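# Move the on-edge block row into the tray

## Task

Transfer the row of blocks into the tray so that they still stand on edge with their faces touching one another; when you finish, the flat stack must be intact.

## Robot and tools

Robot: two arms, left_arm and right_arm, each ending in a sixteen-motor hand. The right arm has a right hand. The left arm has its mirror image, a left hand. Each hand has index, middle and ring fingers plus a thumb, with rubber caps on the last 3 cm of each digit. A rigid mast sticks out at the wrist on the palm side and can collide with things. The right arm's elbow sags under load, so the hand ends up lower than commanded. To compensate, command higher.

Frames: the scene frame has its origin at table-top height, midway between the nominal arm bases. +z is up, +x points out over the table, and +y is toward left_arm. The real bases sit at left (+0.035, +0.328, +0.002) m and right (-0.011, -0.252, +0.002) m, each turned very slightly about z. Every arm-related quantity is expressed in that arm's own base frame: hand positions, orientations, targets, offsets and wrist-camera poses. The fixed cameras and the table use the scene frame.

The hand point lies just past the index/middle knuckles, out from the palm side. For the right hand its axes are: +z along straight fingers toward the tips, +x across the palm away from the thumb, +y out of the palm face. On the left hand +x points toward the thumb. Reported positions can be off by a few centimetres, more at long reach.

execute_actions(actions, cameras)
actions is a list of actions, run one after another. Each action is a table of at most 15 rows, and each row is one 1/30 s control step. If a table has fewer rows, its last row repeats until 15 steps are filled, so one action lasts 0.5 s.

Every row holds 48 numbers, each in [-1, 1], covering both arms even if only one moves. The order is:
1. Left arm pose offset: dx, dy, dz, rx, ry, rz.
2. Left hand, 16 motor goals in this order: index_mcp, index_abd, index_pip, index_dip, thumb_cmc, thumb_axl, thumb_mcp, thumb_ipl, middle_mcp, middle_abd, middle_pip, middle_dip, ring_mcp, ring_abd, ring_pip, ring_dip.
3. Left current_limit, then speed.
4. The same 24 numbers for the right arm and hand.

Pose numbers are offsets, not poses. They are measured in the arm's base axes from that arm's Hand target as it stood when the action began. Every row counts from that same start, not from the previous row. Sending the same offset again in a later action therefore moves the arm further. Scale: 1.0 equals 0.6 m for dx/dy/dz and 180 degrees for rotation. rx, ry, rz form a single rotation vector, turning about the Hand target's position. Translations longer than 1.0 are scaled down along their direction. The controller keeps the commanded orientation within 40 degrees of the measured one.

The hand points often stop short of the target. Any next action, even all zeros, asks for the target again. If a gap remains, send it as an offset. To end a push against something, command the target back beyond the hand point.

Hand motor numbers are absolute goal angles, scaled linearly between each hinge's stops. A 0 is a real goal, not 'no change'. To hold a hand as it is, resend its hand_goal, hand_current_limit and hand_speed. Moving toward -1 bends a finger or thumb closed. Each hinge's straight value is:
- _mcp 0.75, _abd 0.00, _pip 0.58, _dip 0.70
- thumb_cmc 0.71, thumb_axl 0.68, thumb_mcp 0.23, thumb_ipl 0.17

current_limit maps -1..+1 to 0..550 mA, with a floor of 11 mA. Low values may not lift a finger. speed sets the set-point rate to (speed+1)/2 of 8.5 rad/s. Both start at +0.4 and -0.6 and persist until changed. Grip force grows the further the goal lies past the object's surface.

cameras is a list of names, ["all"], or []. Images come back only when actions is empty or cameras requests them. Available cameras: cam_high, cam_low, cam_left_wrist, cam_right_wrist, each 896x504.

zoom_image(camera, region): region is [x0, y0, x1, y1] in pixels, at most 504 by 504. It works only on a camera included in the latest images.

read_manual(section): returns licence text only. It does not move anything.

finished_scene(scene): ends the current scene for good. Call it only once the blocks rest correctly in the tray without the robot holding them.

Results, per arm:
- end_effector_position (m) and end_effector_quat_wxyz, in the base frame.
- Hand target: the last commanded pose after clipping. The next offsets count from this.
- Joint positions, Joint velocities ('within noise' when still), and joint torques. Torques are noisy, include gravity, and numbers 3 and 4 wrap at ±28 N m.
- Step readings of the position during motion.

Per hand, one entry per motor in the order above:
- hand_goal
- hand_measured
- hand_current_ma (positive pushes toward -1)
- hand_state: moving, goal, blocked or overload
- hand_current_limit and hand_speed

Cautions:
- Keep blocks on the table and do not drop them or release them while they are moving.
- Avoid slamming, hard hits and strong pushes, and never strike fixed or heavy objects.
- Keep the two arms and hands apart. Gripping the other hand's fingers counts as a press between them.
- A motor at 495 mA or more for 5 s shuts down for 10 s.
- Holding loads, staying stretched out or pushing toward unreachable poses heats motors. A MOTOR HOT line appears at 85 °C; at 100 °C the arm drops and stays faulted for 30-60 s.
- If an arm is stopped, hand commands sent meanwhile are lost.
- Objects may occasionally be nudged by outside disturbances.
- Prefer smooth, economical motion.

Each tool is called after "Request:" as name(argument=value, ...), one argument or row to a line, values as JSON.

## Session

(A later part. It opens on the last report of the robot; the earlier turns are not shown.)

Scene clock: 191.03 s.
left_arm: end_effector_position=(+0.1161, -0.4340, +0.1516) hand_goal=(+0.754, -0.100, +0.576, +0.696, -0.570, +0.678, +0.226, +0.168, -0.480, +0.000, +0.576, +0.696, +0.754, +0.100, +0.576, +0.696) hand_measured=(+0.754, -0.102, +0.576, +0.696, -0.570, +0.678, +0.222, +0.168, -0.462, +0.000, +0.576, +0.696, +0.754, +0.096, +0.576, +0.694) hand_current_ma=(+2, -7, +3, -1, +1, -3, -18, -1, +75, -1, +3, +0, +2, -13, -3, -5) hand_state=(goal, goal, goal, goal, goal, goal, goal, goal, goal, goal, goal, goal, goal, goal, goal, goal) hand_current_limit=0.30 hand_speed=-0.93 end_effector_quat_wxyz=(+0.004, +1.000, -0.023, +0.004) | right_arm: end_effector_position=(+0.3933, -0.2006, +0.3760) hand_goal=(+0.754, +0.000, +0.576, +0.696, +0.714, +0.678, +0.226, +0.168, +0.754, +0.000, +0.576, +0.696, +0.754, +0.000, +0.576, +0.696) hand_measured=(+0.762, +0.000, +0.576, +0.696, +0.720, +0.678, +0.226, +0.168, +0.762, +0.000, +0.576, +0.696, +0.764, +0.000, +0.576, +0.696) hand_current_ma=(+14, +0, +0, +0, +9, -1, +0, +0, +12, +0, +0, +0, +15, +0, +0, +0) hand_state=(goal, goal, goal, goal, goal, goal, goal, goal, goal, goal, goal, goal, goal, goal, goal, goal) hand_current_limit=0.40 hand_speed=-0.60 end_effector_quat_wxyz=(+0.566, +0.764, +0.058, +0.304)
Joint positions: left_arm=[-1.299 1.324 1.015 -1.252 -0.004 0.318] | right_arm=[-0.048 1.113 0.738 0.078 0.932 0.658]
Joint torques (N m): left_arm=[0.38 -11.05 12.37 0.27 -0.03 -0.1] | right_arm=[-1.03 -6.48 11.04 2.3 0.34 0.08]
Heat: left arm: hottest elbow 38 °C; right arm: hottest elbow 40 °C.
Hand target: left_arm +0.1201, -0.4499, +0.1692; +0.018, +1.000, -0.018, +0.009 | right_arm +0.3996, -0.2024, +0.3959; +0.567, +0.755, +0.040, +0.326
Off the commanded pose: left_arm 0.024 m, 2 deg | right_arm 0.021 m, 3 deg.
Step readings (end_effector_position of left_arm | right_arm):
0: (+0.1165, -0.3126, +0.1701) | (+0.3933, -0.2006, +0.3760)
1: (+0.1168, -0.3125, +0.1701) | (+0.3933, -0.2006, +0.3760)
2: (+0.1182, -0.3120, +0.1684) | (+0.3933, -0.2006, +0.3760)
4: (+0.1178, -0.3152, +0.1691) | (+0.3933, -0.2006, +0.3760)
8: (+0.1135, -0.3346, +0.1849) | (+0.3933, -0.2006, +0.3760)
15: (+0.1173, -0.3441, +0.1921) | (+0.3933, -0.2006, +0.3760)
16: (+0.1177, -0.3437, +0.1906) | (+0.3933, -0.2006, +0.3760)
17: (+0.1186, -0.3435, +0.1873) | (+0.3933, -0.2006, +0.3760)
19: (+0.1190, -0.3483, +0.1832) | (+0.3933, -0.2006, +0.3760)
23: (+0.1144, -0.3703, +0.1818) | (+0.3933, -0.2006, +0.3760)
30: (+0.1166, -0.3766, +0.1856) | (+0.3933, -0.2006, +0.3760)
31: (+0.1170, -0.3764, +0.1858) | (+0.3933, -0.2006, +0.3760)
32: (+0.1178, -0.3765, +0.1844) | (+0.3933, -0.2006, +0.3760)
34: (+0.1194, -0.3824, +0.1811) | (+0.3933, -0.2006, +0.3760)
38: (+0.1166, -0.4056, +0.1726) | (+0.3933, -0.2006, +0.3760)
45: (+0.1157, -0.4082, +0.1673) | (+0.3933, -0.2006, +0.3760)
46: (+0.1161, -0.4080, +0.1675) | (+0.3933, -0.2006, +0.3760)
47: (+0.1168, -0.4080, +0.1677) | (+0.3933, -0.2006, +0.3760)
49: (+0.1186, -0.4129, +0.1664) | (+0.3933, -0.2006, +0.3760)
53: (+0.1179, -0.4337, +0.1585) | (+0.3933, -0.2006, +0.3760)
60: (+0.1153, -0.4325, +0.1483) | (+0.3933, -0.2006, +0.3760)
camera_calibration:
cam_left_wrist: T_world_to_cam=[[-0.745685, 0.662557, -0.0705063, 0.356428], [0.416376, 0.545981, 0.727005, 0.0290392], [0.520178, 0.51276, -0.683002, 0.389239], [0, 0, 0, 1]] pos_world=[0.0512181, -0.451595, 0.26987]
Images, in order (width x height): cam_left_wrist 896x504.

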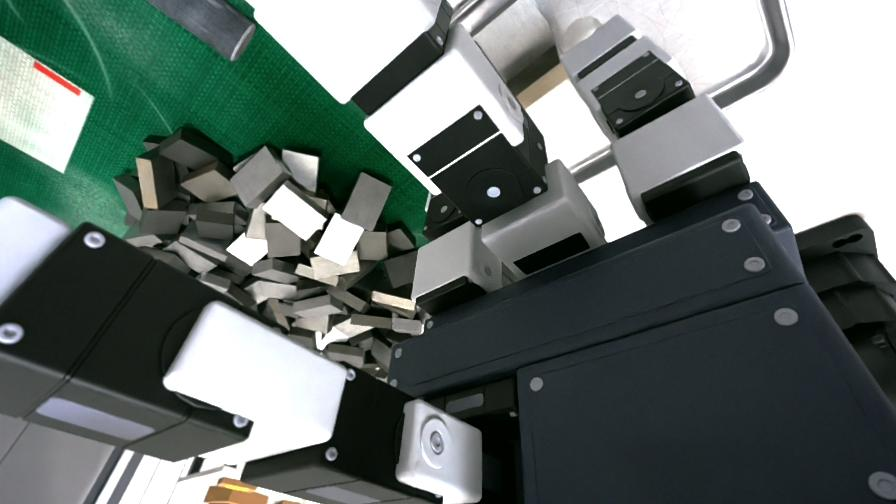

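Request:
execute_actions(
  actions=[
    [[-0.001,0.0007,-0.05,0.0153,0.0057,0, 0.754,-0.11,0.576,0.696,-0.57,0.678,0.226,0.168,-0.48,0,0.576,0.696,0.754,0.11,0.576,0.696,0.3,-0.93,0,0,0,0,0,0,0.754,0,0.576,0.696,0.714,0.678,0.226,0.168,0.754,0,0.576,0.696,0.754,0,0.576,0.696,0.4,-0.6]],
    [[0,0,-0.01,0,0,0, 0.754,-0.11,0.576,0.696,-0.57,0.678,0.226,0.168,-0.48,0,0.576,0.696,0.754,0.11,0.576,0.696,0.3,-0.93,0,0,0,0,0,0,0.754,0,0.576,0.696,0.714,0.678,0.226,0.168,0.754,0,0.576,0.696,0.754,0,0.576,0.696,0.4,-0.6]],
  ],
  cameras=["cam_left_wrist"],
)

Request:
zoom_image(
  camera="cam_left_wrist",
  region=[460, 0, 600, 120],
)

Scene clock: 193.03 s.
left_arm: end_effector_position=(+0.1174, -0.4385, +0.1301) hand_goal=(+0.754, -0.110, +0.576, +0.696, -0.570, +0.678, +0.226, +0.168, -0.480, +0.000, +0.576, +0.696, +0.754, +0.110, +0.576, +0.696) hand_measured=(+0.754, -0.106, +0.576, +0.696, -0.570, +0.678, +0.222, +0.168, -0.462, +0.000, +0.576, +0.696, +0.754, +0.106, +0.576, +0.694) hand_current_ma=(+2, +13, +3, -1, +1, -3, -18, -1, +75, -1, +3, +0, +2, -16, -3, -5) hand_state=(goal, goal, goal, goal, goal, goal, goal, goal, goal, goal, goal, goal, goal, goal, goal, goal) hand_current_limit=0.30 hand_speed=-0.93 end_effector_quat_wxyz=(-0.014, +1.000, -0.023, -0.002) | right_arm: end_effector_position=(+0.3933, -0.2006, +0.3760) hand_goal=(+0.754, +0.000, +0.576, +0.696, +0.714, +0.678, +0.226, +0.168, +0.754, +0.000, +0.576, +0.696, +0.754, +0.000, +0.576, +0.696) hand_measured=(+0.762, +0.000, +0.576, +0.696, +0.720, +0.678, +0.226, +0.168, +0.762, +0.000, +0.576, +0.696, +0.764, +0.000, +0.576, +0.696) hand_current_ma=(+14, +0, +0, +0, +9, -1, +0, +0, +12, +0, +0, +0, +15, +0, +0, +0) hand_state=(goal, goal, goal, goal, goal, goal, goal, goal, goal, goal, goal, goal, goal, goal, goal, goal) hand_current_limit=0.40 hand_speed=-0.60 end_effector_quat_wxyz=(+0.566, +0.764, +0.058, +0.304)
Joint positions: left_arm=[-1.299 1.377 1.015 -1.236 -0.004 0.317] | right_arm=[-0.048 1.113 0.738 0.078 0.932 0.658]
Joint torques (N m): left_arm=[0.79 -10.93 10.02 0.98 0.16 -0.1] | right_arm=[-1.03 -6.53 11.06 2.28 0.33 0.09]
Heat: left arm: hottest elbow 38 °C; right arm: hottest elbow 40 °C.
Hand target: left_arm +0.1195, -0.4495, +0.1332; -0.006, +1.000, -0.018, +0.000 | right_arm +0.3996, -0.2024, +0.3959; +0.567, +0.755, +0.040, +0.326
Off the commanded pose: left_arm 0.012 m, 1 deg | right_arm 0.021 m, 3 deg.
Step readings (end_effector_position of left_arm | right_arm):
0: (+0.1161, -0.4339, +0.1516) | (+0.3933, -0.2006, +0.3760)
1: (+0.1161, -0.4339, +0.1516) | (+0.3933, -0.2006, +0.3760)
2: (+0.1161, -0.4339, +0.1512) | (+0.3933, -0.2006, +0.3760)
4: (+0.1161, -0.4341, +0.1480) | (+0.3933, -0.2006, +0.3760)
8: (+0.1162, -0.4344, +0.1354) | (+0.3933, -0.2006, +0.3760)
15: (+0.1163, -0.4345, +0.1288) | (+0.3933, -0.2006, +0.3760)
16: (+0.1163, -0.4345, +0.1288) | (+0.3933, -0.2006, +0.3760)
17: (+0.1163, -0.4348, +0.1288) | (+0.3933, -0.2006, +0.3760)
19: (+0.1167, -0.4361, +0.1293) | (+0.3933, -0.2006, +0.3760)
23: (+0.1172, -0.4378, +0.1298) | (+0.3933, -0.2006, +0.3760)
30: (+0.1174, -0.4385, +0.1301) | (+0.3933, -0.2006, +0.3760)
camera_calibration:
cam_left_wrist: T_world_to_cam=[[-0.746499, 0.664218, -0.0394038, 0.355579], [0.423488, 0.519956, 0.741825, 0.0324341], [0.513222, 0.537085, -0.669435, 0.385796], [0, 0, 0, 1]] pos_world=[0.0537055, -0.460252, 0.248216]
Images, in order (width x height): cam_left_wrist 896x504.

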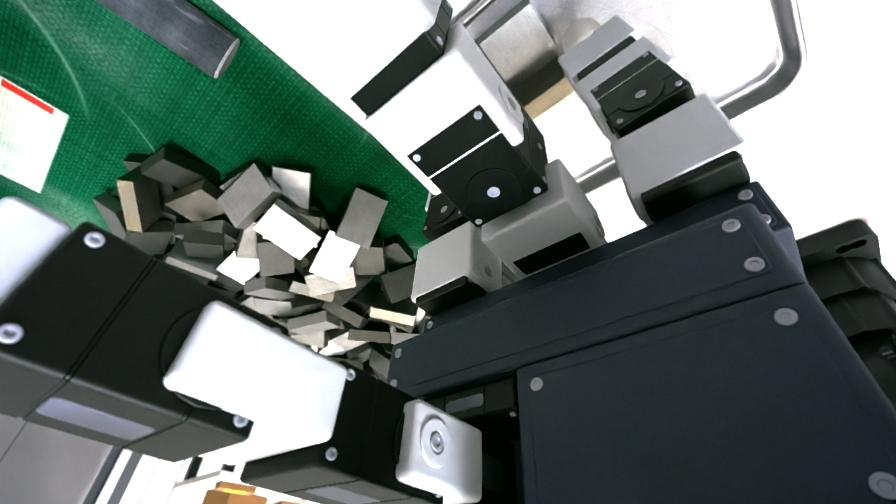

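Scaled by 3.600.

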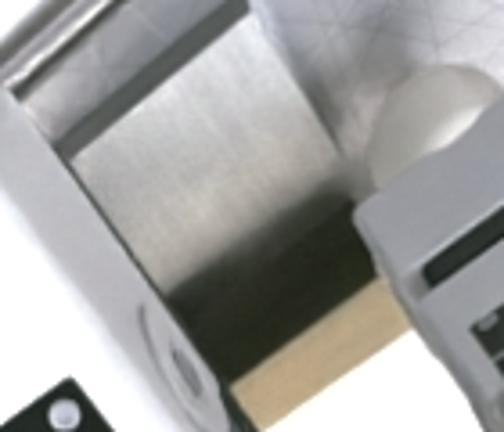

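Request:
execute_actions(
  actions=[
    [[0,-0.008,-0.006,0,0,0, 0.754,-0.11,0.576,0.696,-0.57,0.678,0.226,0.168,-0.48,0,0.576,0.696,0.754,0.11,0.576,0.696,0.3,-0.93,0,0,0,0,0,0,0.754,0,0.576,0.696,0.714,0.678,0.226,0.168,0.754,0,0.576,0.696,0.754,0,0.576,0.696,0.4,-0.6]],
  ],
  cameras=["cam_left_wrist"],
)

Request:
zoom_image(
  camera="cam_left_wrist",
  region=[460, 0, 600, 120],
)

Scene clock: 195.17 s.
left_arm: end_effector_position=(+0.1182, -0.4407, +0.1241) hand_goal=(+0.754, -0.110, +0.576, +0.696, -0.570, +0.678, +0.226, +0.168, -0.480, +0.000, +0.576, +0.696, +0.754, +0.110, +0.576, +0.696) hand_measured=(+0.754, -0.106, +0.576, +0.696, -0.570, +0.678, +0.222, +0.168, -0.462, +0.000, +0.576, +0.696, +0.754, +0.106, +0.576, +0.694) hand_current_ma=(+2, +13, +3, -1, +1, -3, -18, -1, +75, -1, +3, +0, +2, -16, -3, -5) hand_state=(goal, goal, goal, goal, goal, goal, goal, goal, goal, goal, goal, goal, goal, goal, goal, goal) hand_current_limit=0.30 hand_speed=-0.93 end_effector_quat_wxyz=(-0.016, +1.000, -0.021, -0.003) | right_arm: end_effector_position=(+0.3933, -0.2006, +0.3760) hand_goal=(+0.754, +0.000, +0.576, +0.696, +0.714, +0.678, +0.226, +0.168, +0.754, +0.000, +0.576, +0.696, +0.754, +0.000, +0.576, +0.696) hand_measured=(+0.762, +0.000, +0.576, +0.696, +0.720, +0.678, +0.226, +0.168, +0.762, +0.000, +0.576, +0.696, +0.764, +0.000, +0.576, +0.696) hand_current_ma=(+14, +0, +0, +0, +9, -1, +0, +0, +12, +0, +0, +0, +15, +0, +0, +0) hand_state=(goal, goal, goal, goal, goal, goal, goal, goal, goal, goal, goal, goal, goal, goal, goal, goal) hand_current_limit=0.40 hand_speed=-0.60 end_effector_quat_wxyz=(+0.566, +0.764, +0.058, +0.304)
Joint positions: left_arm=[-1.299 1.393 1.015 -1.226 -0.004 0.315] | right_arm=[-0.048 1.113 0.738 0.078 0.932 0.658]
Joint torques (N m): left_arm=[0.5 -11.34 10.39 0.92 0.19 -0.12] | right_arm=[-1.08 -6.48 11.04 2.32 0.33 0.08]
Heat: left arm: hottest elbow 38 °C; right arm: hottest elbow 40 °C.
Hand target: left_arm +0.1195, -0.4543, +0.1296; -0.006, +1.000, -0.018, +0.000 | right_arm +0.3996, -0.2024, +0.3959; +0.567, +0.755, +0.040, +0.326
Off the commanded pose: left_arm 0.015 m, 1 deg | right_arm 0.021 m, 3 deg.
Step readings (end_effector_position of left_arm | right_arm):
0: (+0.1174, -0.4385, +0.1301) | (+0.3933, -0.2006, +0.3760)
1: (+0.1174, -0.4385, +0.1301) | (+0.3933, -0.2006, +0.3760)
2: (+0.1174, -0.4386, +0.1300) | (+0.3933, -0.2006, +0.3760)
4: (+0.1177, -0.4394, +0.1292) | (+0.3933, -0.2006, +0.3760)
8: (+0.1181, -0.4405, +0.1258) | (+0.3933, -0.2006, +0.3760)
15: (+0.1182, -0.4407, +0.1241) | (+0.3933, -0.2006, +0.3760)
camera_calibration:
cam_left_wrist: T_world_to_cam=[[-0.748316, 0.662435, -0.034694, 0.356347], [0.423152, 0.516982, 0.744092, 0.0361154], [0.510848, 0.542135, -0.667176, 0.384806], [0, 0, 0, 1]] pos_world=[0.0547999, -0.463344, 0.242223]
Images, in order (width x height): cam_left_wrist 896x504.

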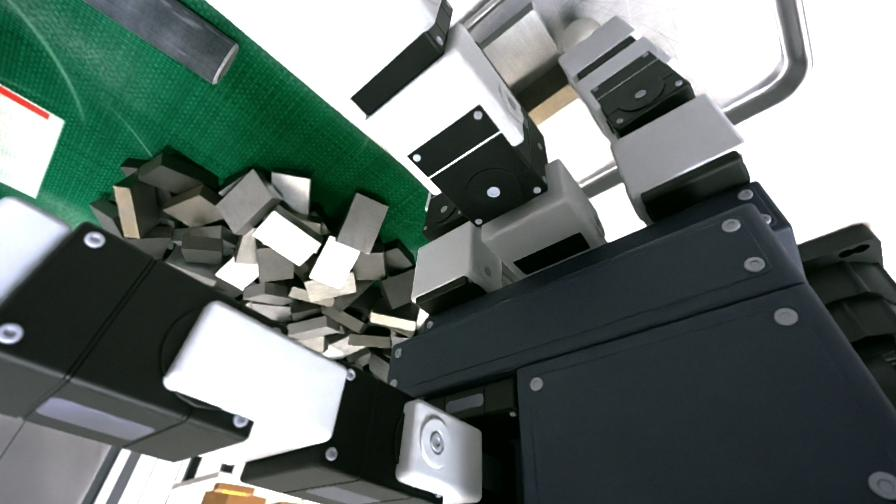

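Scaled by 3.600.

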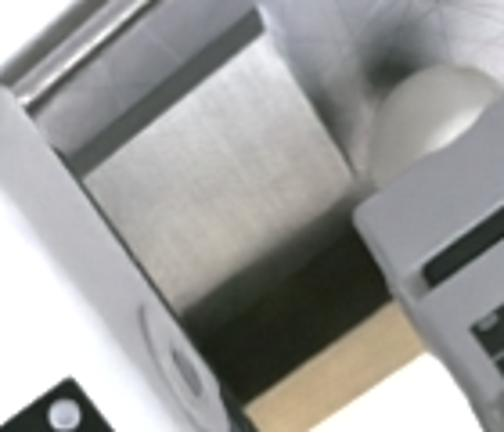

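Request:
execute_actions(
  actions=[
    [[0.003,-0.017,0.03,-0.003,0,0, 0.754,-0.11,0.576,0.696,-0.57,0.678,0.226,0.168,-0.48,0,0.576,0.696,0.754,0.11,0.576,0.696,0.3,-0.93,0,0,0,0,0,0,0.754,0,0.576,0.696,0.714,0.678,0.226,0.168,0.754,0,0.576,0.696,0.754,0,0.576,0.696,0.4,-0.6]],
  ],
  cameras=[],
)

Scene clock: 196.20 s.
left_arm: end_effector_position=(+0.1200, -0.4481, +0.1358) hand_goal=(+0.754, -0.110, +0.576, +0.696, -0.570, +0.678, +0.226, +0.168, -0.480, +0.000, +0.576, +0.696, +0.754, +0.110, +0.576, +0.696) hand_measured=(+0.754, -0.106, +0.576, +0.696, -0.570, +0.678, +0.222, +0.168, -0.462, +0.000, +0.576, +0.696, +0.754, +0.106, +0.576, +0.694) hand_current_ma=(+2, +13, +3, -1, +1, -3, -18, -1, +75, -1, +3, +0, +2, -16, -3, -5) hand_state=(goal, goal, goal, goal, goal, goal, goal, goal, goal, goal, goal, goal, goal, goal, goal, goal) hand_current_limit=0.30 hand_speed=-0.93 end_effector_quat_wxyz=(-0.010, +1.000, -0.021, -0.002) | right_arm: end_effector_position=(+0.3933, -0.2006, +0.3760) hand_goal=(+0.754, +0.000, +0.576, +0.696, +0.714, +0.678, +0.226, +0.168, +0.754, +0.000, +0.576, +0.696, +0.754, +0.000, +0.576, +0.696) hand_measured=(+0.762, +0.000, +0.576, +0.696, +0.720, +0.678, +0.226, +0.168, +0.762, +0.000, +0.576, +0.696, +0.764, +0.000, +0.576, +0.696) hand_current_ma=(+14, +0, +0, +0, +9, -1, +0, +0, +12, +0, +0, +0, +15, +0, +0, +0) hand_state=(goal, goal, goal, goal, goal, goal, goal, goal, goal, goal, goal, goal, goal, goal, goal, goal) hand_current_limit=0.40 hand_speed=-0.60 end_effector_quat_wxyz=(+0.566, +0.764, +0.058, +0.304)
Joint positions: left_arm=[-1.299 1.394 1.047 -1.244 -0.002 0.313] | right_arm=[-0.048 1.113 0.738 0.078 0.932 0.658]
Joint torques (N m): left_arm=[0.32 -11.22 12.01 0.13 0.19 -0.1] | right_arm=[-1.08 -6.48 11.06 2.29 0.34 0.09]
Heat: left arm: hottest elbow 38 °C; right arm: hottest elbow 40 °C.
Hand target: left_arm +0.1213, -0.4645, +0.1475; -0.001, +1.000, -0.018, +0.000 | right_arm +0.3996, -0.2024, +0.3959; +0.567, +0.755, +0.040, +0.326
Off the commanded pose: left_arm 0.020 m, 1 deg | right_arm 0.021 m, 3 deg.
Step readings (end_effector_position of left_arm | right_arm):
0: (+0.1183, -0.4407, +0.1241) | (+0.3933, -0.2006, +0.3760)
1: (+0.1183, -0.4407, +0.1241) | (+0.3933, -0.2006, +0.3760)
2: (+0.1182, -0.4408, +0.1241) | (+0.3933, -0.2006, +0.3760)
4: (+0.1181, -0.4410, +0.1248) | (+0.3933, -0.2006, +0.3760)
8: (+0.1189, -0.4445, +0.1308) | (+0.3933, -0.2006, +0.3760)
15: (+0.1201, -0.4484, +0.1362) | (+0.3933, -0.2006, +0.3760)
No camera images: "cameras" was empty.

Request:
execute_actions(
  actions=[
    [[-0.003,0.023,-0.045,0.0045,0,0, 0.754,-0.11,0.576,0.696,-0.57,0.678,0.226,0.168,-0.48,0,0.576,0.696,0.754,0.11,0.576,0.696,0.3,-0.93,0,0,0,0,0,0,0.754,0,0.576,0.696,0.714,0.678,0.226,0.168,0.754,0,0.576,0.696,0.754,0,0.576,0.696,0.4,-0.6]],
  ],
  cameras=["cam_left_wrist"],
)

Request:
zoom_image(
  camera="cam_left_wrist",
  region=[460, 0, 600, 120],
)

Scene clock: 197.13 s.
left_arm: end_effector_position=(+0.1209, -0.4511, +0.1317) hand_goal=(+0.754, -0.110, +0.576, +0.696, -0.570, +0.678, +0.226, +0.168, -0.480, +0.000, +0.576, +0.696, +0.754, +0.110, +0.576, +0.696) hand_measured=(+0.754, -0.106, +0.576, +0.696, -0.570, +0.678, +0.222, +0.168, -0.462, +0.000, +0.576, +0.696, +0.754, +0.106, +0.576, +0.694) hand_current_ma=(+2, +13, +3, -1, +1, -3, -18, -1, +75, -1, +3, +0, +2, -16, -3, -5) hand_state=(goal, goal, goal, goal, goal, goal, goal, goal, goal, goal, goal, goal, goal, goal, goal, goal) hand_current_limit=0.30 hand_speed=-0.93 end_effector_quat_wxyz=(+0.000, +1.000, -0.021, +0.001) | right_arm: end_effector_position=(+0.3933, -0.2006, +0.3760) hand_goal=(+0.754, +0.000, +0.576, +0.696, +0.714, +0.678, +0.226, +0.168, +0.754, +0.000, +0.576, +0.696, +0.754, +0.000, +0.576, +0.696) hand_measured=(+0.762, +0.000, +0.576, +0.696, +0.720, +0.678, +0.226, +0.168, +0.762, +0.000, +0.576, +0.696, +0.764, +0.000, +0.576, +0.696) hand_current_ma=(+14, +0, +0, +0, +9, -1, +0, +0, +12, +0, +0, +0, +15, +0, +0, +0) hand_state=(goal, goal, goal, goal, goal, goal, goal, goal, goal, goal, goal, goal, goal, goal, goal, goal) hand_current_limit=0.40 hand_speed=-0.60 end_effector_quat_wxyz=(+0.566, +0.764, +0.058, +0.304)
Joint positions: left_arm=[-1.299 1.394 1.03 -1.207 -0.002 0.313] | right_arm=[-0.048 1.113 0.738 0.078 0.932 0.658]
Joint torques (N m): left_arm=[0.38 -11.22 7.72 0.92 0 -0.06] | right_arm=[-1.08 -6.48 11.08 2.29 0.34 0.08]
Heat: left arm: hottest elbow 38 °C; right arm: hottest elbow 40 °C.
Hand target: left_arm +0.1195, -0.4506, +0.1206; -0.008, +1.000, -0.018, +0.000 | right_arm +0.3996, -0.2024, +0.3959; +0.567, +0.755, +0.040, +0.326
Off the commanded pose: left_arm 0.011 m, 1 deg | right_arm 0.021 m, 3 deg.
Step readings (end_effector_position of left_arm | right_arm):
0: (+0.1200, -0.4481, +0.1358) | (+0.3933, -0.2006, +0.3760)
1: (+0.1200, -0.4481, +0.1358) | (+0.3933, -0.2006, +0.3760)
2: (+0.1200, -0.4482, +0.1358) | (+0.3933, -0.2006, +0.3760)
4: (+0.1206, -0.4502, +0.1365) | (+0.3933, -0.2006, +0.3760)
8: (+0.1216, -0.4537, +0.1364) | (+0.3933, -0.2006, +0.3760)
15: (+0.1207, -0.4506, +0.1316) | (+0.3933, -0.2006, +0.3760)
camera_calibration:
cam_left_wrist: T_world_to_cam=[[-0.749023, 0.659735, -0.0609411, 0.367784], [0.417465, 0.541379, 0.729817, 0.0481797], [0.514478, 0.521209, -0.680921, 0.386138], [0, 0, 0, 1]] pos_world=[0.0567056, -0.469982, 0.25018]
Images, in order (width x height): cam_left_wrist 896x504.

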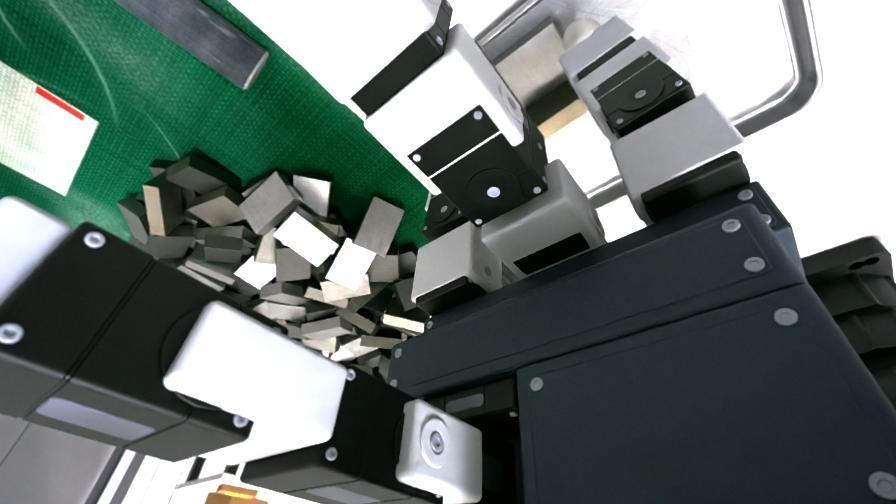

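Scaled by 3.600.

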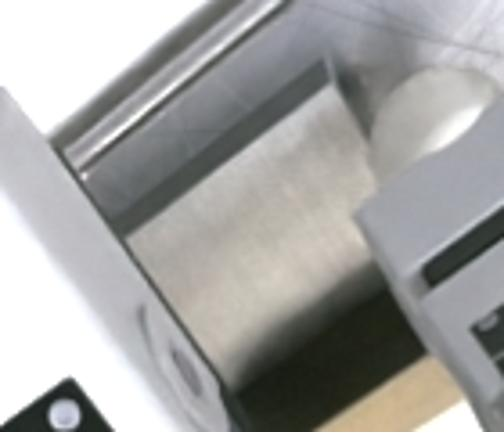

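Request:
execute_actions(
  actions=[
    [[-0.002,-0.012,-0.003,-0.002,0,0, 0.754,-0.11,0.576,0.696,-0.57,0.678,0.226,0.168,-0.48,0,0.576,0.696,0.754,0.11,0.576,0.696,0.3,-0.93,0,0,0,0,0,0,0.754,0,0.576,0.696,0.714,0.678,0.226,0.168,0.754,0,0.576,0.696,0.754,0,0.576,0.696,0.4,-0.6]],
  ],
  cameras=["cam_left_wrist"],
)

Request:
zoom_image(
  camera="cam_left_wrist",
  region=[460, 0, 600, 120],
)

Scene clock: 198.23 s.
left_arm: end_effector_position=(+0.1204, -0.4544, +0.1251) hand_goal=(+0.754, -0.110, +0.576, +0.696, -0.570, +0.678, +0.226, +0.168, -0.480, +0.000, +0.576, +0.696, +0.754, +0.110, +0.576, +0.696) hand_measured=(+0.754, -0.106, +0.576, +0.696, -0.570, +0.678, +0.222, +0.168, -0.462, +0.000, +0.576, +0.696, +0.754, +0.106, +0.576, +0.694) hand_current_ma=(+2, +13, +3, -1, +1, -3, -18, -1, +75, -1, +3, +0, +2, -16, -3, -5) hand_state=(goal, goal, goal, goal, goal, goal, goal, goal, goal, goal, goal, goal, goal, goal, goal, goal) hand_current_limit=0.30 hand_speed=-0.93 end_effector_quat_wxyz=(-0.002, +1.000, -0.021, +0.000) | right_arm: end_effector_position=(+0.3933, -0.2006, +0.3760) hand_goal=(+0.754, +0.000, +0.576, +0.696, +0.714, +0.678, +0.226, +0.168, +0.754, +0.000, +0.576, +0.696, +0.754, +0.000, +0.576, +0.696) hand_measured=(+0.762, +0.000, +0.576, +0.696, +0.720, +0.678, +0.226, +0.168, +0.762, +0.000, +0.576, +0.696, +0.764, +0.000, +0.576, +0.696) hand_current_ma=(+14, +0, +0, +0, +9, -1, +0, +0, +12, +0, +0, +0, +15, +0, +0, +0) hand_state=(goal, goal, goal, goal, goal, goal, goal, goal, goal, goal, goal, goal, goal, goal, goal, goal) hand_current_limit=0.40 hand_speed=-0.60 end_effector_quat_wxyz=(+0.566, +0.764, +0.058, +0.304)
Joint positions: left_arm=[-1.302 1.411 1.03 -1.194 -0.002 0.309] | right_arm=[-0.048 1.113 0.738 0.078 0.932 0.658]
Joint torques (N m): left_arm=[0.09 -11.58 8.36 1.01 0.09 -0.11] | right_arm=[-1.08 -6.42 11.06 2.29 0.34 0.09]
Heat: left arm: hottest elbow 38 °C; right arm: hottest elbow 40 °C.
Hand target: left_arm +0.1184, -0.4578, +0.1187; -0.005, +1.000, -0.018, +0.000 | right_arm +0.3996, -0.2024, +0.3959; +0.567, +0.755, +0.040, +0.326
Off the commanded pose: left_arm 0.008 m, 0 deg | right_arm 0.021 m, 3 deg.
Step readings (end_effector_position of left_arm | right_arm):
0: (+0.1209, -0.4511, +0.1317) | (+0.3933, -0.2006, +0.3760)
1: (+0.1209, -0.4511, +0.1317) | (+0.3933, -0.2006, +0.3760)
2: (+0.1209, -0.4514, +0.1316) | (+0.3933, -0.2006, +0.3760)
4: (+0.1210, -0.4523, +0.1308) | (+0.3933, -0.2006, +0.3760)
8: (+0.1207, -0.4539, +0.1272) | (+0.3933, -0.2006, +0.3760)
15: (+0.1204, -0.4543, +0.1251) | (+0.3933, -0.2006, +0.3760)
camera_calibration:
cam_left_wrist: T_world_to_cam=[[-0.749344, 0.659713, -0.0571104, 0.368799], [0.418137, 0.53829, 0.731714, 0.0532629], [0.513463, 0.524426, -0.679215, 0.384999], [0, 0, 0, 1]] pos_world=[0.0564036, -0.473876, 0.243586]
Images, in order (width x height): cam_left_wrist 896x504.

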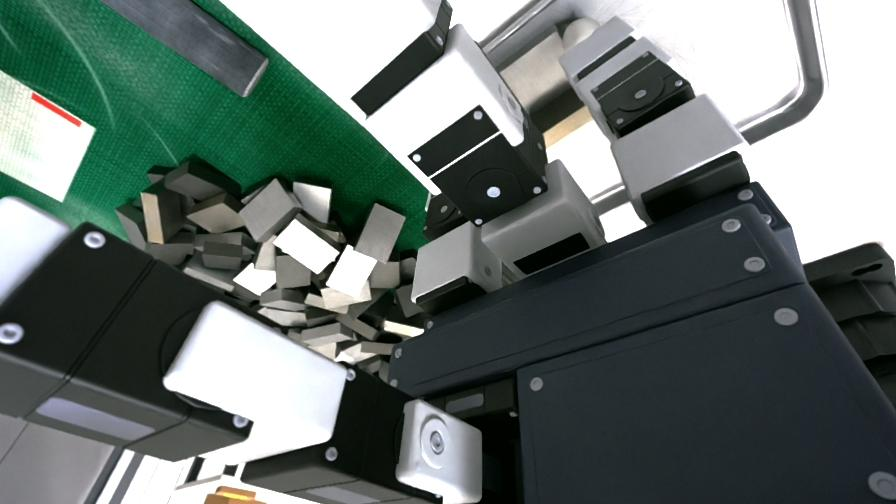

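Scaled by 3.600.

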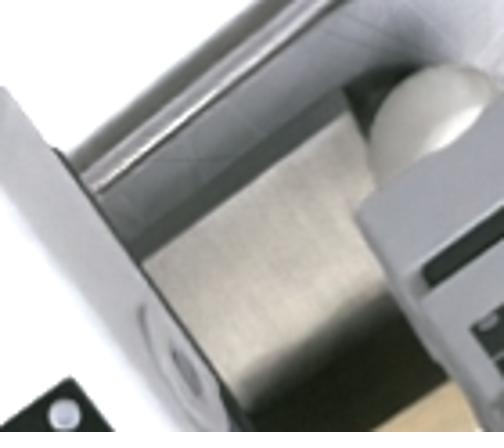

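Request:
execute_actions(
  actions=[
    [[-0.003,-0.002,-0.0115,0,0,0, 0.754,-0.12,0.576,0.696,-0.57,0.678,0.226,0.168,-0.48,0,0.576,0.696,0.754,0.12,0.576,0.696,0.3,-0.93,0,0,0,0,0,0,0.754,0,0.576,0.696,0.714,0.678,0.226,0.168,0.754,0,0.576,0.696,0.754,0,0.576,0.696,0.4,-0.6]],
  ],
  cameras=["cam_left_wrist"],
)

Request:
zoom_image(
  camera="cam_left_wrist",
  region=[460, 0, 600, 120],
)

Scene clock: 199.23 s.
left_arm: end_effector_position=(+0.1191, -0.4594, +0.1235) hand_goal=(+0.754, -0.120, +0.576, +0.696, -0.570, +0.678, +0.226, +0.168, -0.480, +0.000, +0.576, +0.696, +0.754, +0.120, +0.576, +0.696) hand_measured=(+0.754, -0.116, +0.576, +0.696, -0.570, +0.678, +0.222, +0.168, -0.462, +0.000, +0.576, +0.696, +0.754, +0.114, +0.576, +0.694) hand_current_ma=(+2, +14, +3, -1, +1, -3, -18, -1, +75, -1, +3, +0, +2, -18, -1, -5) hand_state=(goal, goal, goal, goal, goal, goal, goal, goal, goal, goal, goal, goal, goal, goal, goal, goal) hand_current_limit=0.30 hand_speed=-0.93 end_effector_quat_wxyz=(+0.003, +1.000, -0.021, +0.002) | right_arm: end_effector_position=(+0.3933, -0.2006, +0.3760) hand_goal=(+0.754, +0.000, +0.576, +0.696, +0.714, +0.678, +0.226, +0.168, +0.754, +0.000, +0.576, +0.696, +0.754, +0.000, +0.576, +0.696) hand_measured=(+0.762, +0.000, +0.576, +0.696, +0.720, +0.678, +0.226, +0.168, +0.762, +0.000, +0.576, +0.696, +0.764, +0.000, +0.576, +0.696) hand_current_ma=(+14, +0, +0, +0, +9, -1, +0, +0, +12, +0, +0, +0, +15, +0, +0, +0) hand_state=(goal, goal, goal, goal, goal, goal, goal, goal, goal, goal, goal, goal, goal, goal, goal, goal) hand_current_limit=0.40 hand_speed=-0.60 end_effector_quat_wxyz=(+0.566, +0.764, +0.058, +0.304)
Joint positions: left_arm=[-1.309 1.419 1.03 -1.176 -0.002 0.304] | right_arm=[-0.048 1.113 0.738 0.078 0.932 0.658]
Joint torques (N m): left_arm=[0.26 -11.11 7.71 1.05 0.11 -0.1] | right_arm=[-1.03 -6.48 11.07 2.28 0.33 0.09]
Heat: left arm: hottest elbow 38 °C; right arm: hottest elbow 40 °C.
Hand target: left_arm +0.1165, -0.4590, +0.1119; -0.005, +1.000, -0.018, +0.000 | right_arm +0.3996, -0.2024, +0.3959; +0.567, +0.755, +0.040, +0.326
Off the commanded pose: left_arm 0.012 m, 1 deg | right_arm 0.021 m, 3 deg.
Step readings (end_effector_position of left_arm | right_arm):
0: (+0.1204, -0.4544, +0.1251) | (+0.3933, -0.2006, +0.3760)
1: (+0.1205, -0.4544, +0.1251) | (+0.3933, -0.2006, +0.3760)
2: (+0.1204, -0.4548, +0.1253) | (+0.3933, -0.2006, +0.3760)
4: (+0.1203, -0.4561, +0.1254) | (+0.3933, -0.2006, +0.3760)
8: (+0.1194, -0.4583, +0.1245) | (+0.3933, -0.2006, +0.3760)
15: (+0.1191, -0.4594, +0.1235) | (+0.3933, -0.2006, +0.3760)
camera_calibration:
cam_left_wrist: T_world_to_cam=[[-0.748172, 0.660185, -0.0662819, 0.372196], [0.416886, 0.545448, 0.727112, 0.0617703], [0.516182, 0.516373, -0.683311, 0.383597], [0, 0, 0, 1]] pos_world=[0.0547092, -0.47749, 0.241872]
Images, in order (width x height): cam_left_wrist 896x504.

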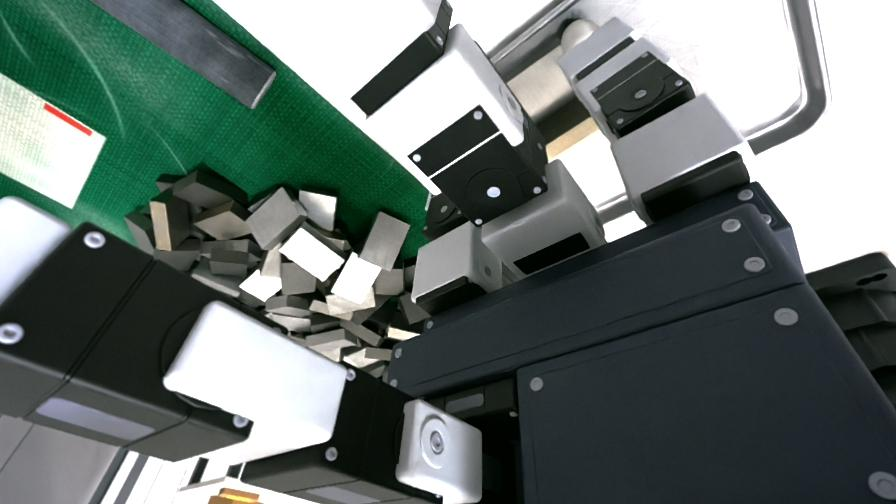

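Scaled by 3.600.

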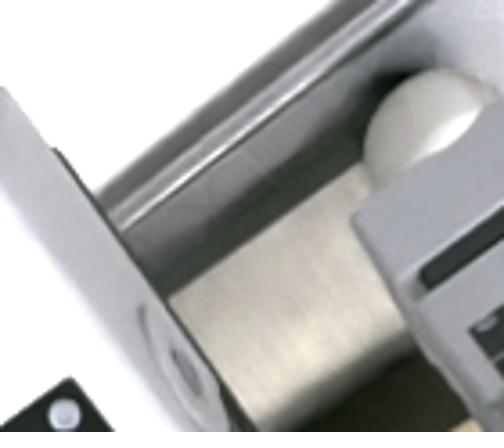

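Request:
execute_actions(
  actions=[
    [[0,0.009,-0.01,0.001,0,0, 0.754,-0.12,0.576,0.696,-0.57,0.678,0.226,0.168,-0.48,0,0.576,0.696,0.754,0.12,0.576,0.696,0.3,-0.93,0,0,0,0,0,0,0.754,0,0.576,0.696,0.714,0.678,0.226,0.168,0.754,0,0.576,0.696,0.754,0,0.576,0.696,0.4,-0.6]],
  ],
  cameras=["cam_left_wrist"],
)

Request:
zoom_image(
  camera="cam_left_wrist",
  region=[460, 0, 600, 120],
)

Scene clock: 200.13 s.
left_arm: end_effector_position=(+0.1183, -0.4568, +0.1183) hand_goal=(+0.754, -0.120, +0.576, +0.696, -0.570, +0.678, +0.226, +0.168, -0.480, +0.000, +0.576, +0.696, +0.754, +0.120, +0.576, +0.696) hand_measured=(+0.754, -0.116, +0.576, +0.696, -0.570, +0.678, +0.222, +0.168, -0.462, +0.000, +0.576, +0.696, +0.754, +0.124, +0.576, +0.694) hand_current_ma=(+2, +13, +3, -1, +1, -3, -18, -1, +75, -1, +3, +0, -1, +15, -2, -5) hand_state=(goal, goal, goal, goal, goal, goal, goal, goal, goal, goal, goal, goal, goal, goal, goal, goal) hand_current_limit=0.30 hand_speed=-0.93 end_effector_quat_wxyz=(+0.002, +1.000, -0.021, +0.001) | right_arm: end_effector_position=(+0.3933, -0.2006, +0.3760) hand_goal=(+0.754, +0.000, +0.576, +0.696, +0.714, +0.678, +0.226, +0.168, +0.754, +0.000, +0.576, +0.696, +0.754, +0.000, +0.576, +0.696) hand_measured=(+0.762, +0.000, +0.576, +0.696, +0.720, +0.678, +0.226, +0.168, +0.762, +0.000, +0.576, +0.696, +0.764, +0.000, +0.576, +0.696) hand_current_ma=(+14, +0, +0, +0, +9, -1, +0, +0, +12, +0, +0, +0, +15, +0, +0, +0) hand_state=(goal, goal, goal, goal, goal, goal, goal, goal, goal, goal, goal, goal, goal, goal, goal, goal) hand_current_limit=0.40 hand_speed=-0.60 end_effector_quat_wxyz=(+0.566, +0.764, +0.058, +0.304)
Joint positions: left_arm=[-1.309 1.419 1.016 -1.164 -0.001 0.304] | right_arm=[-0.048 1.113 0.738 0.078 0.932 0.658]
Joint torques (N m): left_arm=[0.56 -12.04 7.08 1.1 0.01 -0.08] | right_arm=[-1.08 -6.53 11.07 2.32 0.33 0.09]
Heat: left arm: hottest elbow 38 °C; right arm: hottest elbow 40 °C.
Hand target: left_arm +0.1165, -0.4536, +0.1059; -0.007, +1.000, -0.018, +0.000 | right_arm +0.3996, -0.2024, +0.3959; +0.567, +0.755, +0.040, +0.326
Off the commanded pose: left_arm 0.013 m, 1 deg | right_arm 0.021 m, 3 deg.
Step readings (end_effector_position of left_arm | right_arm):
0: (+0.1191, -0.4594, +0.1235) | (+0.3933, -0.2006, +0.3760)
1: (+0.1191, -0.4594, +0.1235) | (+0.3933, -0.2006, +0.3760)
2: (+0.1191, -0.4593, +0.1231) | (+0.3933, -0.2006, +0.3760)
4: (+0.1189, -0.4587, +0.1214) | (+0.3933, -0.2006, +0.3760)
8: (+0.1183, -0.4566, +0.1182) | (+0.3933, -0.2006, +0.3760)
15: (+0.1183, -0.4568, +0.1183) | (+0.3933, -0.2006, +0.3760)
camera_calibration:
cam_left_wrist: T_world_to_cam=[[-0.748497, 0.660072, -0.0636955, 0.369238], [0.417687, 0.543876, 0.72783, 0.0635111], [0.515062, 0.518174, -0.682793, 0.380029], [0, 0, 0, 1]] pos_world=[0.0541071, -0.475187, 0.236775]
Images, in order (width x height): cam_left_wrist 896x504.

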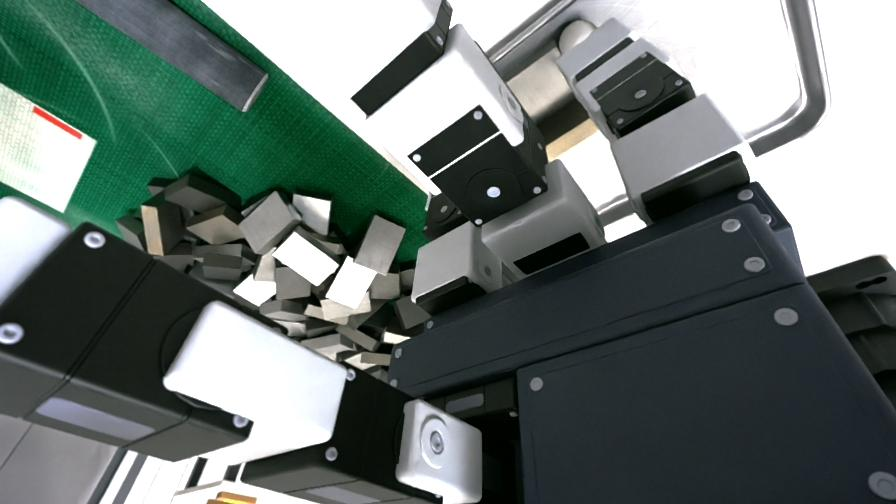

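Scaled by 3.600.

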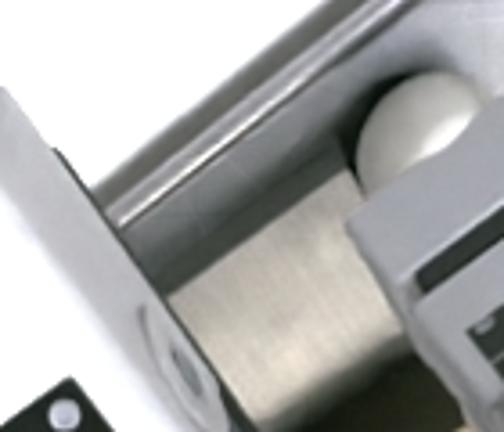

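Request:
execute_actions(
  actions=[
    [[0,0.006,0.0,0.002,0,0, 0.754,-0.12,0.576,0.696,-0.57,0.678,0.226,0.168,-0.48,0,0.576,0.696,0.754,0.12,0.576,0.696,0.3,-0.93,0,0,0,0,0,0,0.754,0,0.576,0.696,0.714,0.678,0.226,0.168,0.754,0,0.576,0.696,0.754,0,0.576,0.696,0.4,-0.6]],
  ],
  cameras=["cam_left_wrist"],
)

Request:
zoom_image(
  camera="cam_left_wrist",
  region=[460, 0, 600, 120],
)

Scene clock: 201.07 s.
left_arm: end_effector_position=(+0.1183, -0.4568, +0.1183) hand_goal=(+0.754, -0.120, +0.576, +0.696, -0.570, +0.678, +0.226, +0.168, -0.480, +0.000, +0.576, +0.696, +0.754, +0.120, +0.576, +0.696) hand_measured=(+0.754, -0.116, +0.576, +0.696, -0.570, +0.678, +0.222, +0.168, -0.462, +0.000, +0.576, +0.696, +0.754, +0.124, +0.576, +0.694) hand_current_ma=(+2, +13, +3, -1, +1, -3, -18, -1, +75, -1, +3, +0, -1, +15, -2, -5) hand_state=(goal, goal, goal, goal, goal, goal, goal, goal, goal, goal, goal, goal, goal, goal, goal, goal) hand_current_limit=0.30 hand_speed=-0.93 end_effector_quat_wxyz=(+0.002, +1.000, -0.021, +0.001) | right_arm: end_effector_position=(+0.3933, -0.2006, +0.3760) hand_goal=(+0.754, +0.000, +0.576, +0.696, +0.714, +0.678, +0.226, +0.168, +0.754, +0.000, +0.576, +0.696, +0.754, +0.000, +0.576, +0.696) hand_measured=(+0.762, +0.000, +0.576, +0.696, +0.720, +0.678, +0.226, +0.168, +0.762, +0.000, +0.576, +0.696, +0.764, +0.000, +0.576, +0.696) hand_current_ma=(+14, +0, +0, +0, +9, -1, +0, +0, +12, +0, +0, +0, +15, +0, +0, +0) hand_state=(goal, goal, goal, goal, goal, goal, goal, goal, goal, goal, goal, goal, goal, goal, goal, goal) hand_current_limit=0.40 hand_speed=-0.60 end_effector_quat_wxyz=(+0.566, +0.764, +0.058, +0.304)
Joint positions: left_arm=[-1.309 1.419 1.016 -1.164 -0.001 0.304] | right_arm=[-0.048 1.113 0.738 0.078 0.932 0.658]
Joint torques (N m): left_arm=[0.67 -12.28 6.72 0.77 -0.05 -0.04] | right_arm=[-1.08 -6.42 11.07 2.3 0.34 0.08]
Heat: left arm: hottest elbow 38 °C; right arm: hottest elbow 40 °C.
Hand target: left_arm +0.1165, -0.4500, +0.1059; -0.010, +1.000, -0.018, -0.001 | right_arm +0.3996, -0.2024, +0.3959; +0.567, +0.755, +0.040, +0.326
Off the commanded pose: left_arm 0.014 m, 1 deg | right_arm 0.021 m, 3 deg.
Step readings (end_effector_position of left_arm | right_arm):
0: (+0.1183, -0.4568, +0.1183) | (+0.3933, -0.2006, +0.3760)
1: (+0.1183, -0.4568, +0.1183) | (+0.3933, -0.2006, +0.3760)
2: (+0.1183, -0.4568, +0.1183) | (+0.3933, -0.2006, +0.3760)
4: (+0.1183, -0.4568, +0.1183) | (+0.3933, -0.2006, +0.3760)
8: (+0.1183, -0.4568, +0.1183) | (+0.3933, -0.2006, +0.3760)
15: (+0.1183, -0.4568, +0.1183) | (+0.3933, -0.2006, +0.3760)
camera_calibration:
cam_left_wrist: T_world_to_cam=[[-0.748497, 0.660072, -0.0636955, 0.369238], [0.417687, 0.543876, 0.72783, 0.0635111], [0.515062, 0.518174, -0.682793, 0.380029], [0, 0, 0, 1]] pos_world=[0.0541071, -0.475187, 0.236775]
Images, in order (width x height): cam_left_wrist 896x504.

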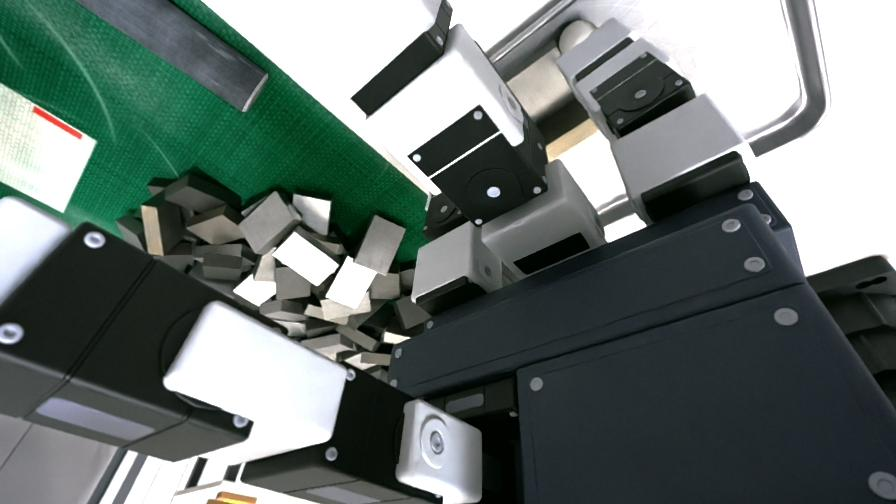

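Scaled by 3.600.

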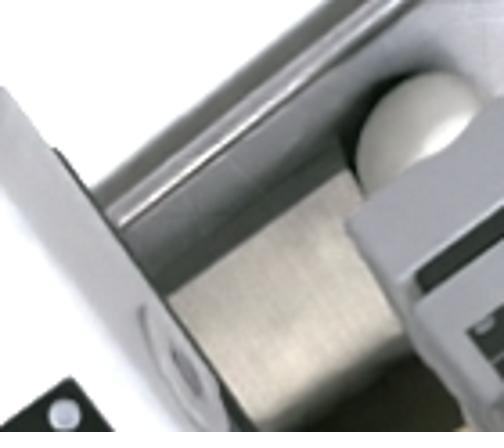

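Request:
execute_actions(
  actions=[
    [[0,0.006,0.003,0.004,0,0, 0.754,-0.12,0.576,0.696,-0.57,0.678,0.226,0.168,-0.48,0,0.576,0.696,0.754,0.12,0.576,0.696,0.3,-0.93,0,0,0,0,0,0,0.754,0,0.576,0.696,0.714,0.678,0.226,0.168,0.754,0,0.576,0.696,0.754,0,0.576,0.696,0.4,-0.6]],
  ],
  cameras=["cam_left_wrist"],
)

Request:
zoom_image(
  camera="cam_left_wrist",
  region=[460, 0, 600, 120],
)

Scene clock: 201.90 s.
left_arm: end_effector_position=(+0.1184, -0.4559, +0.1180) hand_goal=(+0.754, -0.120, +0.576, +0.696, -0.570, +0.678, +0.226, +0.168, -0.480, +0.000, +0.576, +0.696, +0.754, +0.120, +0.576, +0.696) hand_measured=(+0.754, -0.116, +0.576, +0.696, -0.570, +0.678, +0.222, +0.168, -0.462, +0.000, +0.576, +0.696, +0.750, +0.124, +0.574, +0.694) hand_current_ma=(+2, +13, +3, -1, +1, -3, -18, -1, +75, -1, +3, +0, -19, +15, -6, -5) hand_state=(goal, goal, goal, goal, goal, goal, goal, goal, goal, goal, goal, goal, goal, goal, goal, goal) hand_current_limit=0.30 hand_speed=-0.93 end_effector_quat_wxyz=(+0.000, +1.000, -0.021, +0.002) | right_arm: end_effector_position=(+0.3933, -0.2006, +0.3760) hand_goal=(+0.754, +0.000, +0.576, +0.696, +0.714, +0.678, +0.226, +0.168, +0.754, +0.000, +0.576, +0.696, +0.754, +0.000, +0.576, +0.696) hand_measured=(+0.762, +0.000, +0.576, +0.696, +0.720, +0.678, +0.226, +0.168, +0.762, +0.000, +0.576, +0.696, +0.764, +0.000, +0.576, +0.696) hand_current_ma=(+14, +0, +0, +0, +9, -1, +0, +0, +12, +0, +0, +0, +15, +0, +0, +0) hand_state=(goal, goal, goal, goal, goal, goal, goal, goal, goal, goal, goal, goal, goal, goal, goal, goal) hand_current_limit=0.40 hand_speed=-0.60 end_effector_quat_wxyz=(+0.566, +0.764, +0.058, +0.304)
Joint positions: left_arm=[-1.309 1.419 1.016 -1.168 -0.003 0.304] | right_arm=[-0.048 1.113 0.738 0.078 0.932 0.658]
Joint torques (N m): left_arm=[0.79 -12.4 6.98 0.09 -0.11 -0.05] | right_arm=[-1.08 -6.48 11.07 2.29 0.33 0.09]
Heat: left arm: hottest elbow 38 °C; right arm: hottest elbow 40 °C.
Hand target: left_arm +0.1165, -0.4464, +0.1076; -0.016, +1.000, -0.018, -0.001 | right_arm +0.3996, -0.2024, +0.3959; +0.567, +0.755, +0.040, +0.326
Off the commanded pose: left_arm 0.014 m, 2 deg | right_arm 0.021 m, 3 deg.
Step readings (end_effector_position of left_arm | right_arm):
0: (+0.1183, -0.4568, +0.1183) | (+0.3933, -0.2006, +0.3760)
1: (+0.1183, -0.4568, +0.1183) | (+0.3933, -0.2006, +0.3760)
2: (+0.1183, -0.4568, +0.1183) | (+0.3933, -0.2006, +0.3760)
4: (+0.1183, -0.4568, +0.1183) | (+0.3933, -0.2006, +0.3760)
8: (+0.1184, -0.4563, +0.1181) | (+0.3933, -0.2006, +0.3760)
15: (+0.1184, -0.4559, +0.1180) | (+0.3933, -0.2006, +0.3760)
camera_calibration:
cam_left_wrist: T_world_to_cam=[[-0.748429, 0.660319, -0.0619061, 0.36849], [0.417015, 0.541124, 0.730263, 0.0617925], [0.515705, 0.520734, -0.680356, 0.380086], [0, 0, 0, 1]] pos_world=[0.0540082, -0.474682, 0.236281]
Images, in order (width x height): cam_left_wrist 896x504.

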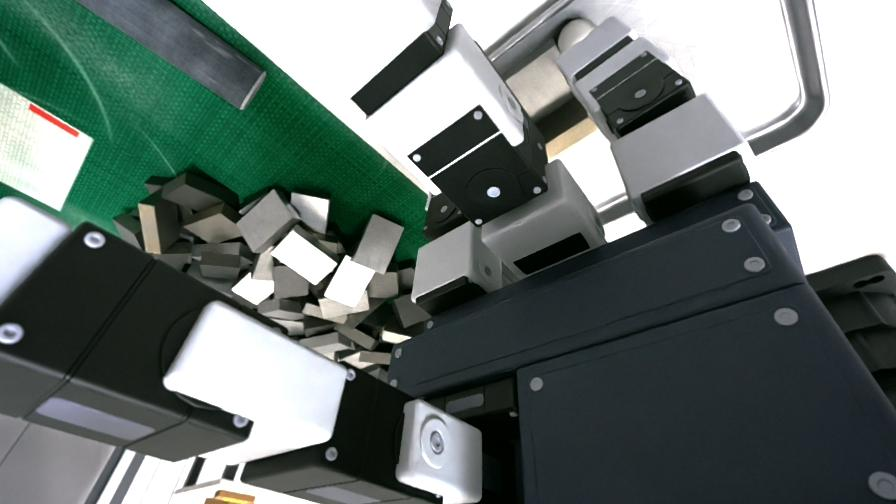

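Scaled by 3.600.

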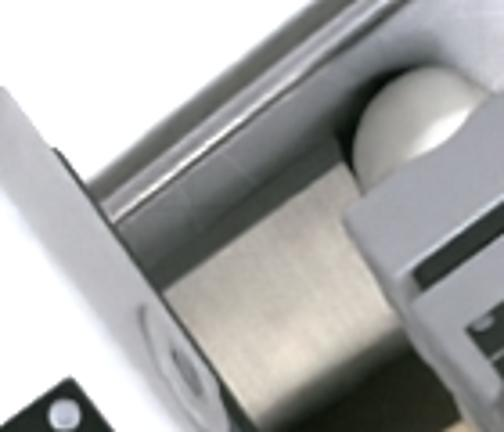

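Request:
execute_actions(
  actions=[
    [[0,0.003,0.001,0.0025,0,0, 0.754,-0.12,0.576,0.696,-0.57,0.678,0.226,0.168,-0.48,0,0.576,0.696,0.754,0.12,0.576,0.696,0.3,-0.93,0,0,0,0,0,0,0.754,0,0.576,0.696,0.714,0.678,0.226,0.168,0.754,0,0.576,0.696,0.754,0,0.576,0.696,0.4,-0.6]],
  ],
  cameras=["cam_left_wrist"],
)

Request:
zoom_image(
  camera="cam_left_wrist",
  region=[460, 0, 600, 120],
)

Scene clock: 202.73 s.
left_arm: end_effector_position=(+0.1183, -0.4541, +0.1173) hand_goal=(+0.754, -0.120, +0.576, +0.696, -0.570, +0.678, +0.226, +0.168, -0.480, +0.000, +0.576, +0.696, +0.754, +0.120, +0.576, +0.696) hand_measured=(+0.754, -0.116, +0.576, +0.696, -0.570, +0.678, +0.222, +0.168, -0.462, +0.000, +0.576, +0.696, +0.740, +0.126, +0.568, +0.692) hand_current_ma=(+2, +13, +3, -1, +1, -3, -18, -1, +75, -1, +3, +0, -60, +19, -31, -16) hand_state=(goal, goal, goal, goal, goal, goal, goal, goal, goal, goal, goal, goal, goal, goal, goal, goal) hand_current_limit=0.30 hand_speed=-0.93 end_effector_quat_wxyz=(-0.004, +1.000, -0.021, +0.002) | right_arm: end_effector_position=(+0.3933, -0.2006, +0.3760) hand_goal=(+0.754, +0.000, +0.576, +0.696, +0.714, +0.678, +0.226, +0.168, +0.754, +0.000, +0.576, +0.696, +0.754, +0.000, +0.576, +0.696) hand_measured=(+0.762, +0.000, +0.576, +0.696, +0.720, +0.678, +0.226, +0.168, +0.762, +0.000, +0.576, +0.696, +0.764, +0.000, +0.576, +0.696) hand_current_ma=(+14, +0, +0, +0, +9, -1, +0, +0, +12, +0, +0, +0, +15, +0, +0, +0) hand_state=(goal, goal, goal, goal, goal, goal, goal, goal, goal, goal, goal, goal, goal, goal, goal, goal) hand_current_limit=0.40 hand_speed=-0.60 end_effector_quat_wxyz=(+0.566, +0.764, +0.058, +0.304)
Joint positions: left_arm=[-1.309 1.419 1.016 -1.175 -0.006 0.304] | right_arm=[-0.048 1.113 0.738 0.078 0.932 0.658]
Joint torques (N m): left_arm=[0.62 -12.57 7.23 -0.05 -0.1 -0.05] | right_arm=[-1.03 -6.36 11.06 2.3 0.33 0.09]
Heat: left arm: hottest elbow 38 °C; right arm: hottest elbow 40 °C.
Hand target: left_arm +0.1165, -0.4446, +0.1082; -0.020, +1.000, -0.018, -0.001 | right_arm +0.3996, -0.2024, +0.3959; +0.567, +0.755, +0.040, +0.326
Off the commanded pose: left_arm 0.013 m, 2 deg | right_arm 0.021 m, 3 deg.
Step readings (end_effector_position of left_arm | right_arm):
0: (+0.1184, -0.4559, +0.1180) | (+0.3933, -0.2006, +0.3760)
1: (+0.1184, -0.4559, +0.1180) | (+0.3933, -0.2006, +0.3760)
2: (+0.1183, -0.4557, +0.1179) | (+0.3933, -0.2006, +0.3760)
4: (+0.1184, -0.4550, +0.1177) | (+0.3933, -0.2006, +0.3760)
8: (+0.1183, -0.4543, +0.1174) | (+0.3933, -0.2006, +0.3760)
15: (+0.1183, -0.4541, +0.1173) | (+0.3933, -0.2006, +0.3760)
camera_calibration:
cam_left_wrist: T_world_to_cam=[[-0.748365, 0.66082, -0.0571567, 0.366882], [0.416767, 0.535512, 0.734529, 0.058268], [0.516, 0.525875, -0.676166, 0.38056], [0, 0, 0, 1]] pos_world=[0.0539088, -0.473773, 0.235492]
Images, in order (width x height): cam_left_wrist 896x504.

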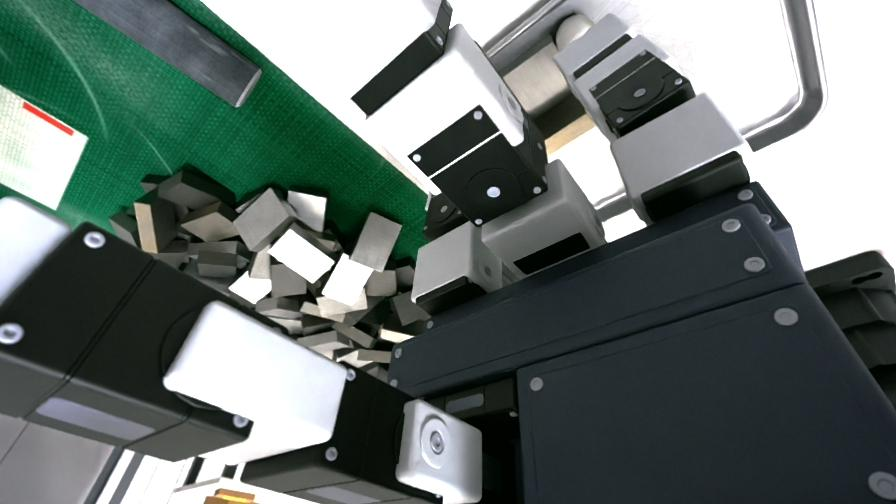

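Scaled by 3.600.

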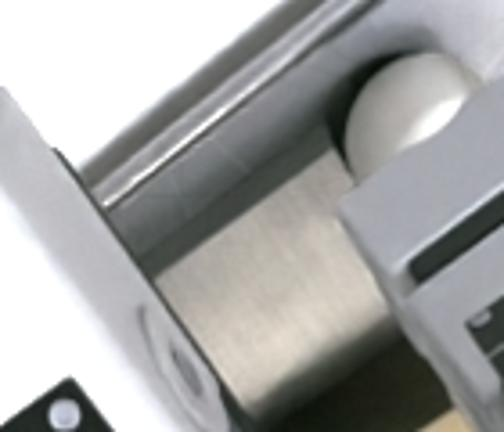

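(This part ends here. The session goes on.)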